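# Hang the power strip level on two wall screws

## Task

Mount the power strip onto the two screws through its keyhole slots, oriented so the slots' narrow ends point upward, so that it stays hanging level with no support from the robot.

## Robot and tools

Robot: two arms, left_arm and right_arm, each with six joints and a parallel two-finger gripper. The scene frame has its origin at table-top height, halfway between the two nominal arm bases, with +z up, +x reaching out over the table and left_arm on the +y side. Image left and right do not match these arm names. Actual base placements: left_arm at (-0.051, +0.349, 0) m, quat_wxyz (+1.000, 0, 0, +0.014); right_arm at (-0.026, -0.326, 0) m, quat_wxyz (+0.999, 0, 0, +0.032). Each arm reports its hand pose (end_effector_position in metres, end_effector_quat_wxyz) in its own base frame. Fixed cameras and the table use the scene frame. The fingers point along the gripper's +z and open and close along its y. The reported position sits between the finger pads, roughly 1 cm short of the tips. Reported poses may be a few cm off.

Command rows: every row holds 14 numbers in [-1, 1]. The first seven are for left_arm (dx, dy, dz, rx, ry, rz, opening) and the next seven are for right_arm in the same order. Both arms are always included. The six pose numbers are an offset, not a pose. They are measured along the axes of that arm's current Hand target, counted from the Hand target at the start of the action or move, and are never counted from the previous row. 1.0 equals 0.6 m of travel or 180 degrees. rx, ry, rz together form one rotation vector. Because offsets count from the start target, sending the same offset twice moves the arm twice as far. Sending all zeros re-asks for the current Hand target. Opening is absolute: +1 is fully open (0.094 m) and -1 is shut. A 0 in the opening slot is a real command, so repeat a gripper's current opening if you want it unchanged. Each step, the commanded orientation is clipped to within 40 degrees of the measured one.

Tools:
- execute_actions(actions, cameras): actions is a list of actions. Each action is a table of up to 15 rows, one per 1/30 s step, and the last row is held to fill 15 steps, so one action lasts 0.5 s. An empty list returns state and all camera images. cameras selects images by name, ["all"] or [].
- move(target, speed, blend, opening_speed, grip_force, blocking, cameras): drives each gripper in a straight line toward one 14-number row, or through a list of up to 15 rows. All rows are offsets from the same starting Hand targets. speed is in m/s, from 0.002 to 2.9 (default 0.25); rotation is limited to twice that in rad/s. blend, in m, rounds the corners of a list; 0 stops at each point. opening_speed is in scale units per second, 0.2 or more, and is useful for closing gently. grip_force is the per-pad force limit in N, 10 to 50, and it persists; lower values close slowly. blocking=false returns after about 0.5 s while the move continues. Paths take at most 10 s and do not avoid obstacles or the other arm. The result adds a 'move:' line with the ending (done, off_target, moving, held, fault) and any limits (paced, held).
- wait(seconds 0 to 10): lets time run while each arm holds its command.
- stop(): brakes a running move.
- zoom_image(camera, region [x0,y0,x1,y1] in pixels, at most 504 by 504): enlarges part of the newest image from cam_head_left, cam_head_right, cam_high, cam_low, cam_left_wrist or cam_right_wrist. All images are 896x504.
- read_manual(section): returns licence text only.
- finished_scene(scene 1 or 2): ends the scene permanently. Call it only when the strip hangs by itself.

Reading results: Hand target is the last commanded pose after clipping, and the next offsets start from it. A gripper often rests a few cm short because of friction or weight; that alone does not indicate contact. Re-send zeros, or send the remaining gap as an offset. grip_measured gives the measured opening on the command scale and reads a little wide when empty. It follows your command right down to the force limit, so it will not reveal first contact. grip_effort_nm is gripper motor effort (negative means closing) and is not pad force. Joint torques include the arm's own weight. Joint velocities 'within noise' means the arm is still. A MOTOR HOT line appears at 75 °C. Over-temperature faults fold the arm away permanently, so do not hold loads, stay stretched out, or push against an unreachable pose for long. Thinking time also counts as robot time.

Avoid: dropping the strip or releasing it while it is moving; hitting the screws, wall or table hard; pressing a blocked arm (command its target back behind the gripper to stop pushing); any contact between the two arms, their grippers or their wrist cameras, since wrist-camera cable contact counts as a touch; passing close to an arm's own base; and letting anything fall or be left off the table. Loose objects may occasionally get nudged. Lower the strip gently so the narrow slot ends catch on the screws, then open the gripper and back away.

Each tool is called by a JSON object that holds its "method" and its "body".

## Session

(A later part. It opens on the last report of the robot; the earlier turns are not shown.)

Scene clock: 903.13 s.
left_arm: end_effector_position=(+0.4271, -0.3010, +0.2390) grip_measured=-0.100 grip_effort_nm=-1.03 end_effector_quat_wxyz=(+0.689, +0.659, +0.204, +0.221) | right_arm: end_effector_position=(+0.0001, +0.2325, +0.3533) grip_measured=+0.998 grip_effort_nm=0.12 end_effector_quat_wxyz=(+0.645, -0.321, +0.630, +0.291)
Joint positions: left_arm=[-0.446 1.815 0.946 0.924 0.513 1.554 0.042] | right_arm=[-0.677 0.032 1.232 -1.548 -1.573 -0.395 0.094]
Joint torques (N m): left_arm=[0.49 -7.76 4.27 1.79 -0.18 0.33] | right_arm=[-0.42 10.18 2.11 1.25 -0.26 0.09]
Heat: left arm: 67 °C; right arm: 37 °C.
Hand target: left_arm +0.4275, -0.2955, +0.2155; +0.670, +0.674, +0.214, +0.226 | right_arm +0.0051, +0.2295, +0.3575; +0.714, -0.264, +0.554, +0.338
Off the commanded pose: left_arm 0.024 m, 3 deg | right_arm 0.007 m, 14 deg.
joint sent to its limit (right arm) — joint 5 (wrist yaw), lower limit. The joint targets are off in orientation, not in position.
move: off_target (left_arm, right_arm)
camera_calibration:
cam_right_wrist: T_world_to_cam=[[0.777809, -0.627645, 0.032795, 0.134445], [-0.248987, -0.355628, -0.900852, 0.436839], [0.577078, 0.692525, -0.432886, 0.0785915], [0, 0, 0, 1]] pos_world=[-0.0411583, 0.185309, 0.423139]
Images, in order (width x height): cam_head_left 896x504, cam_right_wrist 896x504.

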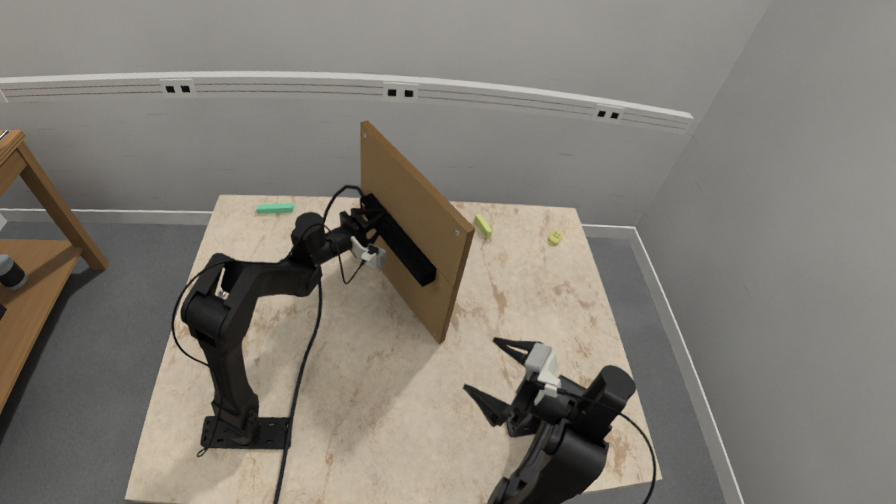

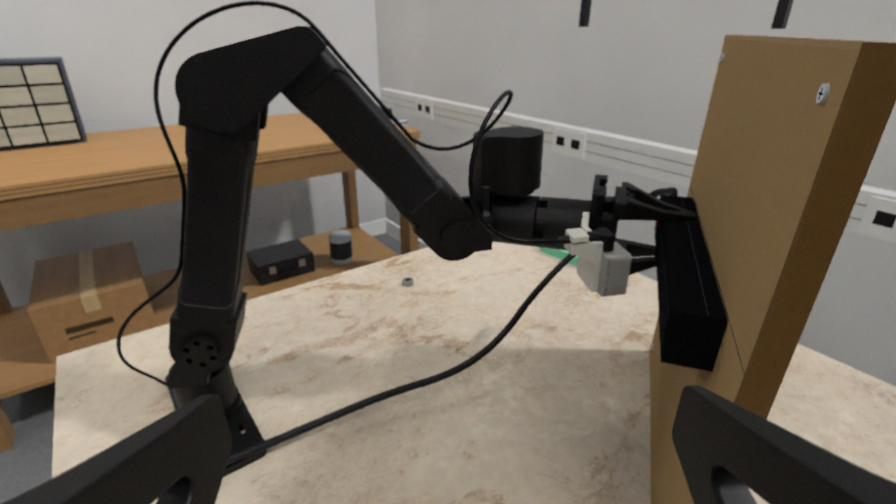

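{"method": "move", "body": {"target": [0,0,-0.005,0,0,0.025,-0.2,0,0,0,0,0,0,1], "speed": 0.05, "cameras": ["cam_head_left","cam_right_wrist"]}}

{"method": "zoom_image", "body": {"camera": "cam_head_left", "region": [340, 180, 440, 280]}}

{"method": "zoom_image", "body": {"camera": "cam_right_wrist", "region": [580, 110, 780, 370]}}

Scene clock: 909.73 s.
left_arm: end_effector_position=(+0.4269, -0.3010, +0.2389) grip_measured=-0.100 grip_effort_nm=-1.03 end_effector_quat_wxyz=(+0.688, +0.660, +0.201, +0.224) | right_arm: end_effector_position=(+0.0001, +0.2325, +0.3533) grip_measured=+0.998 grip_effort_nm=0.12 end_effector_quat_wxyz=(+0.645, -0.321, +0.630, +0.291)
Joint positions: left_arm=[-0.446 1.815 0.946 0.925 0.513 1.562 0.042] | right_arm=[-0.677 0.032 1.232 -1.548 -1.573 -0.395 0.094]
Joint torques (N m): left_arm=[0.94 -8.28 3.56 1.82 -0.11 0.95] | right_arm=[-0.42 10.22 2.29 1.25 -0.27 0.08]
Heat: left arm: 65 °C; right arm: 37 °C.
Hand target: left_arm +0.4256, -0.2932, +0.2154; +0.660, +0.682, +0.187, +0.252 | right_arm +0.0051, +0.2295, +0.3575; +0.714, -0.264, +0.554, +0.338
Off the commanded pose: left_arm 0.025 m, 5 deg | right_arm 0.007 m, 14 deg.
joint sent to its limit (right arm) — joint 5 (wrist yaw), lower limit. The joint targets are off in orientation, not in position.
move: off_target (left_arm, right_arm)
camera_calibration:
cam_right_wrist: T_world_to_cam=[[0.777809, -0.627645, 0.032795, 0.134445], [-0.248987, -0.355628, -0.900852, 0.436839], [0.577078, 0.692525, -0.432886, 0.0785915], [0, 0, 0, 1]] pos_world=[-0.0411583, 0.185309, 0.423139]
Images, in order (width x height): cam_head_left 896x504, cam_right_wrist 896x504.

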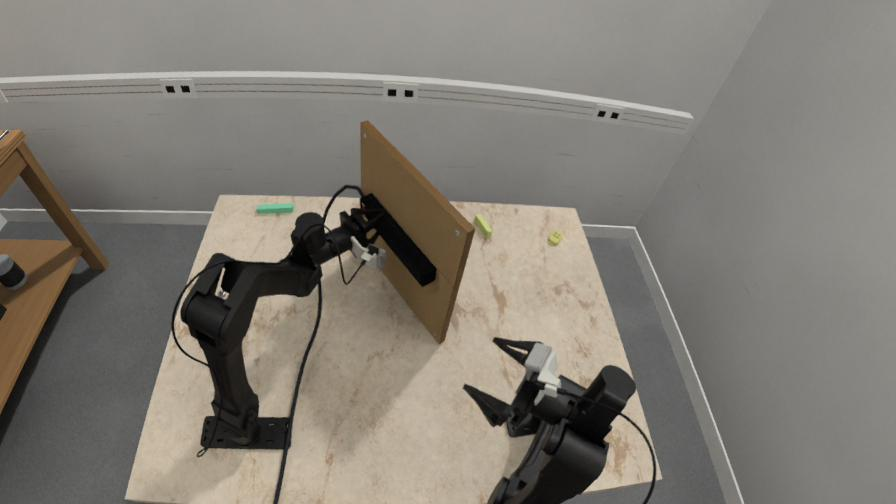

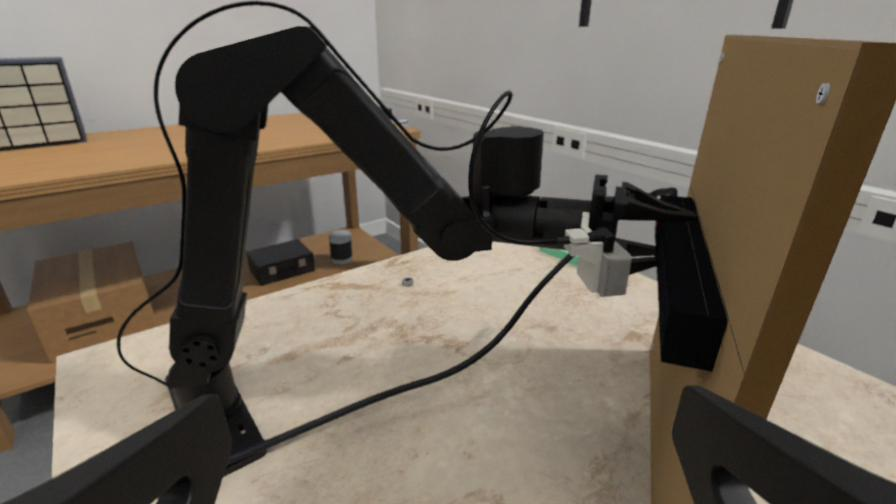

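Scaled by 5.040 from the camera's 896x504 image, which has a finer 1280x720 frame.

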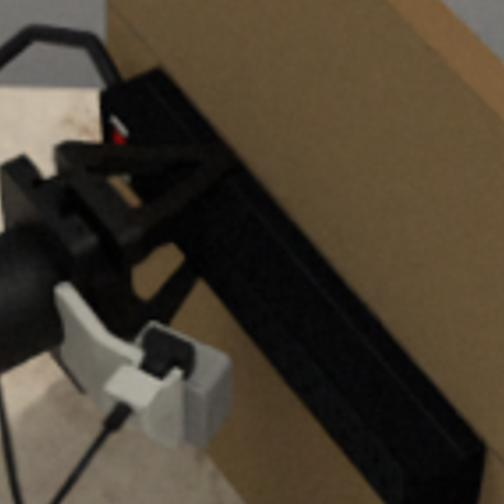

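Scaled by 1.938 from the camera's 896x504 image, which has a finer 1280x720 frame.

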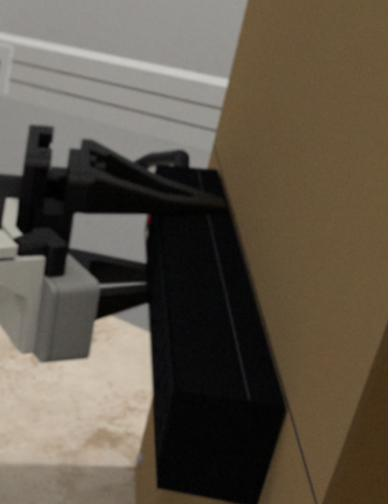

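{"method": "move", "body": {"target": [0,0.02,-0.035,0,0.0,-0.01,-0.2,0,0,0,0,0,0,1], "speed": 0.05, "cameras": ["cam_head_left","cam_right_wrist"]}}

{"method": "zoom_image", "body": {"camera": "cam_head_left", "region": [340, 180, 440, 280]}}

{"method": "zoom_image", "body": {"camera": "cam_right_wrist", "region": [580, 110, 780, 370]}}

Scene clock: 913.90 s.
left_arm: end_effector_position=(+0.4260, -0.3003, +0.2388) grip_measured=-0.100 grip_effort_nm=-1.03 end_effector_quat_wxyz=(+0.685, +0.659, +0.210, +0.228) | right_arm: end_effector_position=(+0.0001, +0.2325, +0.3533) grip_measured=+0.998 grip_effort_nm=0.12 end_effector_quat_wxyz=(+0.645, -0.321, +0.630, +0.291)
Joint positions: left_arm=[-0.454 1.802 0.936 0.915 0.486 1.561 0.042] | right_arm=[-0.677 0.032 1.232 -1.548 -1.573 -0.395 0.094]
Joint torques (N m): left_arm=[3.79 -14.24 0.25 1.67 0.34 0.65] | right_arm=[-0.46 10.09 2.28 1.26 -0.24 0.1]
Heat: left arm: 64 °C; right arm: 37 °C.
Hand target: left_arm +0.4123, -0.2769, +0.2273; +0.664, +0.679, +0.198, +0.242 | right_arm +0.0051, +0.2295, +0.3575; +0.714, -0.264, +0.554, +0.338
Off the commanded pose: left_arm 0.029 m, 4 deg | right_arm 0.007 m, 14 deg.
joint sent to its limit (right arm) — joint 5 (wrist yaw), lower limit. The joint targets are off in orientation, not in position.
move: off_target (left_arm, right_arm)
camera_calibration:
cam_right_wrist: T_world_to_cam=[[0.777809, -0.627645, 0.032795, 0.134445], [-0.248987, -0.355628, -0.900852, 0.436839], [0.577078, 0.692525, -0.432886, 0.0785915], [0, 0, 0, 1]] pos_world=[-0.0411583, 0.185309, 0.423139]
Images, in order (width x height): cam_head_left 896x504, cam_right_wrist 896x504.

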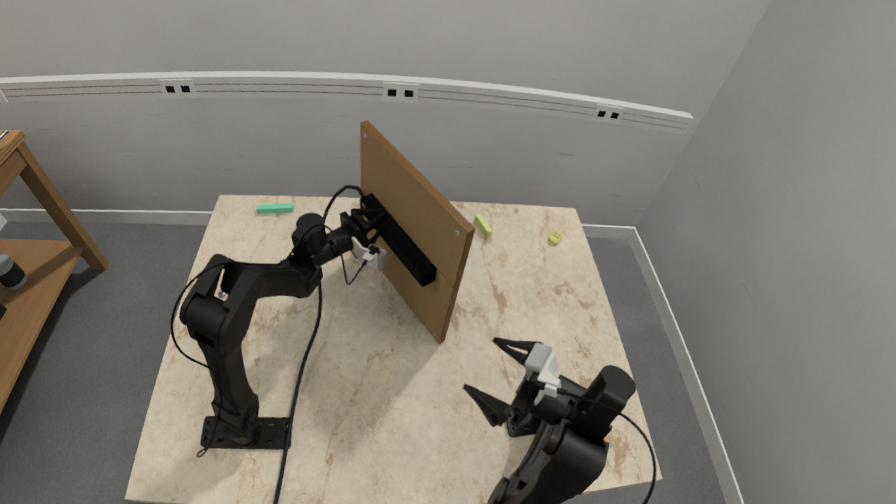

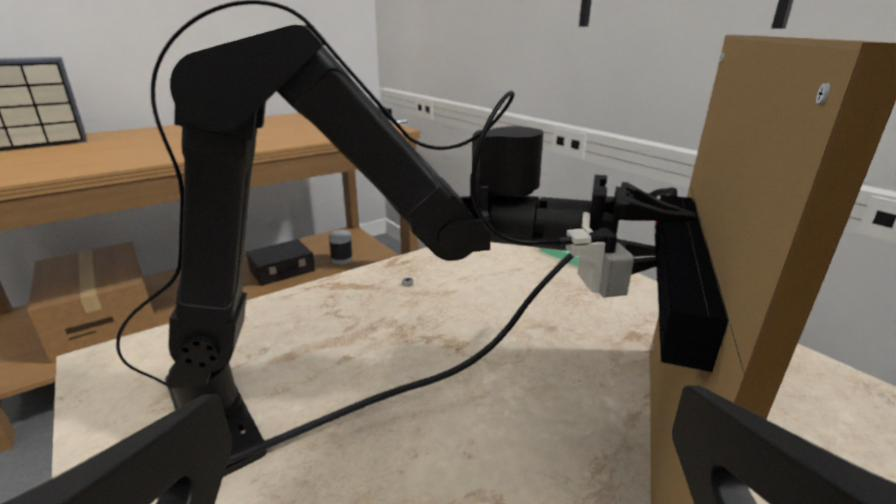

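Scaled by 5.040 from the camera's 896x504 image, which has a finer 1280x720 frame.

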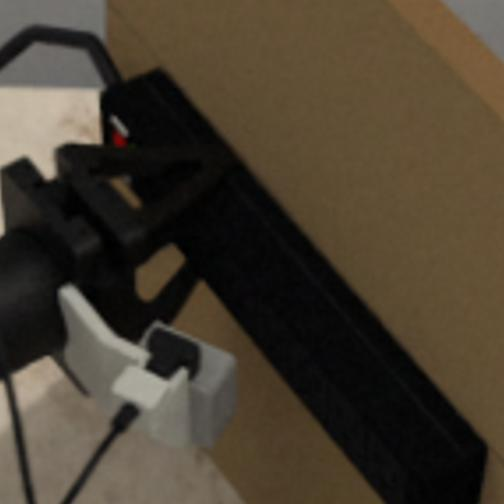

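Scaled by 1.938 from the camera's 896x504 image, which has a finer 1280x720 frame.

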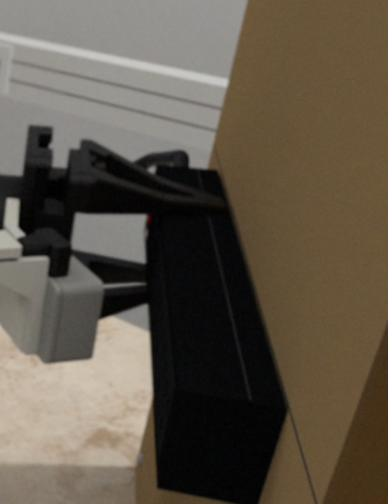

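{"method": "move", "body": {"target": [0,0.01,0.03,0,0,0,-0.2,0,0,0,0,0,0,1], "speed": 0.05}}

{"method": "move", "body": {"target": [0,0,0,0,0,0,0.4,0,0,0,0,0,0,1], "opening_speed": 0.25, "cameras": ["cam_head_left","cam_right_wrist"]}}

{"method": "zoom_image", "body": {"camera": "cam_head_left", "region": [340, 180, 440, 280]}}

{"method": "zoom_image", "body": {"camera": "cam_right_wrist", "region": [580, 110, 780, 370]}}

Scene clock: 918.03 s.
left_arm: end_effector_position=(+0.4260, -0.3013, +0.2387) grip_measured=-0.100 grip_effort_nm=-1.03 end_effector_quat_wxyz=(+0.683, +0.662, +0.210, +0.227) | right_arm: end_effector_position=(+0.0001, +0.2325, +0.3533) grip_measured=+0.998 grip_effort_nm=0.12 end_effector_quat_wxyz=(+0.645, -0.321, +0.630, +0.291)
Joint positions: left_arm=[-0.455 1.801 0.941 0.901 0.488 1.564 0.042] | right_arm=[-0.677 0.032 1.232 -1.548 -1.573 -0.395 0.094]
Joint torques (N m): left_arm=[1.73 -11.51 5.14 1.44 0.12 0.62] | right_arm=[-0.43 10.07 2.33 1.26 -0.26 0.11]
Heat: left arm: 63 °C; right arm: 37 °C.
Hand target: left_arm +0.4226, -0.2917, +0.2333; +0.664, +0.679, +0.198, +0.242 | right_arm +0.0051, +0.2295, +0.3575; +0.714, -0.264, +0.554, +0.338
Off the commanded pose: left_arm 0.012 m, 4 deg | right_arm 0.007 m, 14 deg.
joint sent to its limit (right arm) — joint 5 (wrist yaw), lower limit. The joint targets are off in orientation, not in position.
move: off_target (left_arm, right_arm)

Scene clock: 920.63 s.
left_arm: end_effector_position=(+0.4256, -0.2965, +0.2359) grip_measured=+0.398 grip_effort_nm=0.10 end_effector_quat_wxyz=(+0.669, +0.674, +0.191, +0.247) | right_arm: end_effector_position=(+0.0001, +0.2325, +0.3533) grip_measured=+0.998 grip_effort_nm=0.12 end_effector_quat_wxyz=(+0.645, -0.321, +0.630, +0.291)
Joint positions: left_arm=[-0.444 1.787 0.932 0.876 0.496 1.638 0.066] | right_arm=[-0.677 0.032 1.232 -1.548 -1.573 -0.395 0.094]
Joint torques (N m): left_arm=[0.66 -10.5 5.91 1.62 0.03 -0.02] | right_arm=[-0.36 10.15 2.26 1.24 -0.27 0.09]
Heat: left arm: 63 °C; right arm: 37 °C.
Hand target: left_arm +0.4226, -0.2917, +0.2333; +0.664, +0.679, +0.198, +0.242 | right_arm +0.0051, +0.2295, +0.3575; +0.714, -0.264, +0.554, +0.338
Off the commanded pose: left_arm 0.006 m, 1 deg | right_arm 0.007 m, 14 deg.
joint sent to its limit (right arm) — joint 5 (wrist yaw), lower limit. The joint targets are off in orientation, not in position.
move: off_target (right_arm)
camera_calibration:
cam_right_wrist: T_world_to_cam=[[0.777809, -0.627645, 0.032795, 0.134445], [-0.248987, -0.355628, -0.900852, 0.436839], [0.577078, 0.692525, -0.432886, 0.0785915], [0, 0, 0, 1]] pos_world=[-0.0411583, 0.185309, 0.423139]
Images, in order (width x height): cam_head_left 896x504, cam_right_wrist 896x504.

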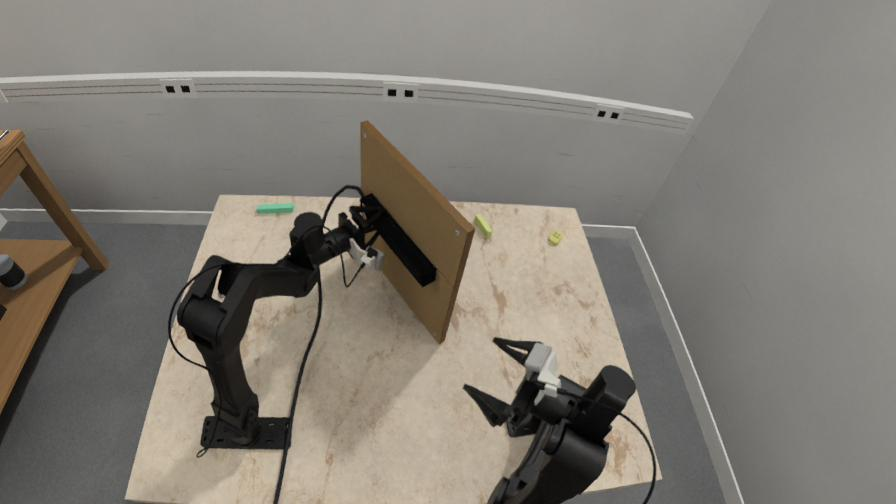

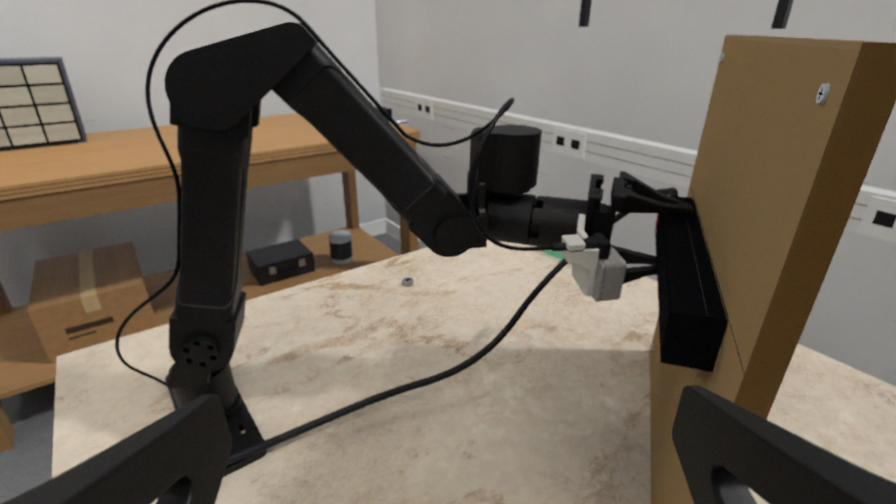

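Scaled by 5.040 from the camera's 896x504 image, which has a finer 1280x720 frame.

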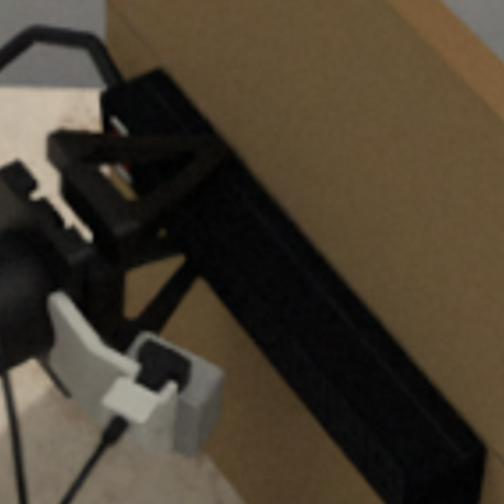

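Scaled by 1.938 from the camera's 896x504 image, which has a finer 1280x720 frame.

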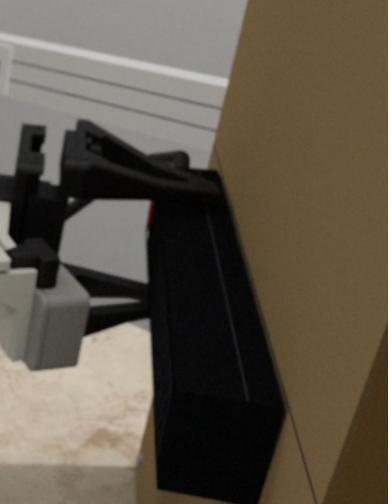

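{"method": "move", "body": {"target": [[0,0,0,0,0,0,0.85,0,0,0,0,0,0,1],[0,0,-0.2,0,0,0,0.85,0,0,0,0,0,0,1]], "opening_speed": 0.5, "speed": 0.12, "cameras": ["cam_head_left","cam_right_wrist","cam_low"]}}

{"method": "zoom_image", "body": {"camera": "cam_head_left", "region": [340, 180, 440, 280]}}

{"method": "zoom_image", "body": {"camera": "cam_right_wrist", "region": [580, 110, 780, 370]}}

Scene clock: 926.17 s.
left_arm: end_effector_position=(+0.3557, -0.1970, +0.2397) grip_measured=+0.848 grip_effort_nm=0.10 end_effector_quat_wxyz=(+0.668, +0.674, +0.190, +0.251) | right_arm: end_effector_position=(+0.0001, +0.2325, +0.3533) grip_measured=+0.998 grip_effort_nm=0.12 end_effector_quat_wxyz=(+0.645, -0.321, +0.630, +0.291)
Joint positions: left_arm=[-0.209 1.408 0.556 0.878 0.727 1.638 0.087] | right_arm=[-0.677 0.032 1.232 -1.548 -1.573 -0.395 0.094]
Joint torques (N m): left_arm=[0.49 -6.23 5.89 1.52 0.03 -0.03] | right_arm=[-0.27 10.19 2.26 1.26 -0.29 0.07]
Heat: left arm: 62 °C; right arm: 37 °C.
Hand target: left_arm +0.3517, -0.1949, +0.2333; +0.664, +0.679, +0.198, +0.242 | right_arm +0.0051, +0.2295, +0.3575; +0.714, -0.264, +0.554, +0.338
Off the commanded pose: left_arm 0.008 m, 2 deg | right_arm 0.007 m, 14 deg.
joint sent to its limit (right arm) — joint 5 (wrist yaw), lower limit. The joint targets are off in orientation, not in position.
move: off_target (right_arm)
camera_calibration:
cam_right_wrist: T_world_to_cam=[[0.777809, -0.627645, 0.032795, 0.134445], [-0.248987, -0.355628, -0.900852, 0.436839], [0.577078, 0.692525, -0.432886, 0.0785915], [0, 0, 0, 1]] pos_world=[-0.0411583, 0.185309, 0.423139]
Images, in order (width x height): cam_head_left 896x504, cam_low 896x504, cam_right_wrist 896x504.

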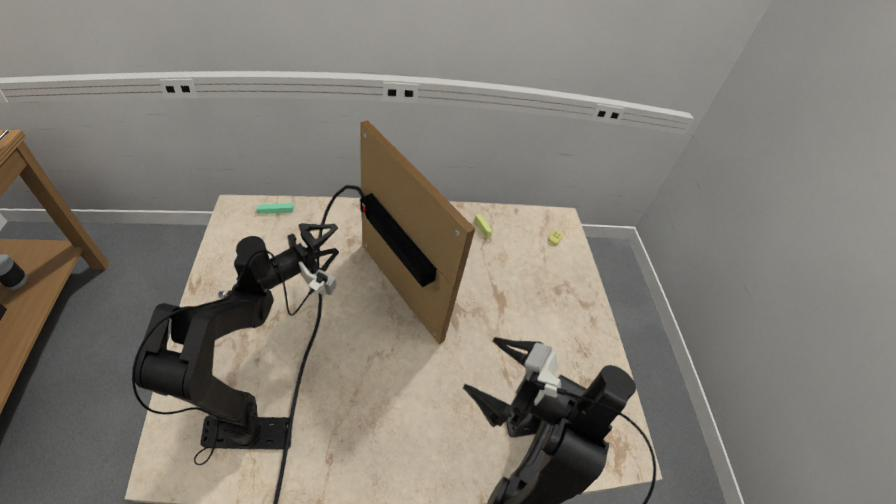

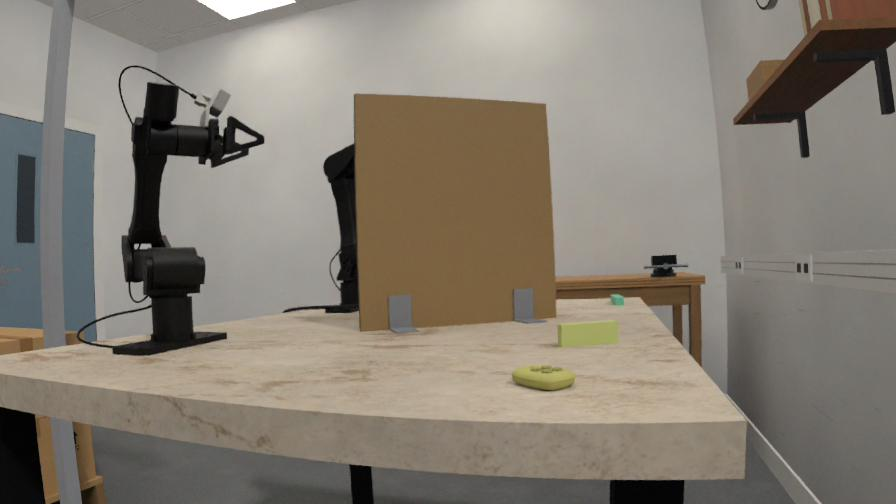

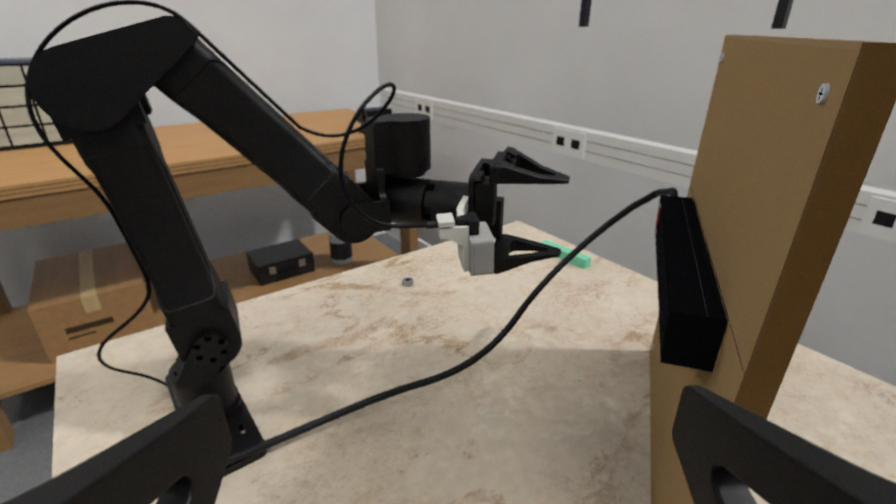

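Scaled by 5.040 from the camera's 896x504 image, which has a finer 1280x720 frame.

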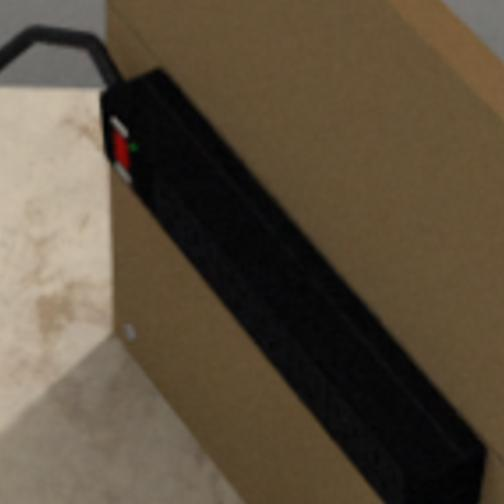

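Scaled by 1.938 from the camera's 896x504 image, which has a finer 1280x720 frame.

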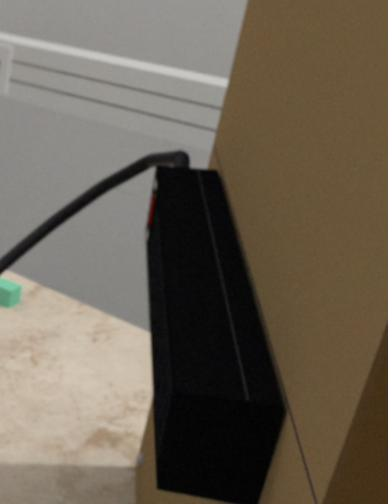

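{"method": "finished_scene", "body": {"scene": 2}}

The scene is finished: the task was done.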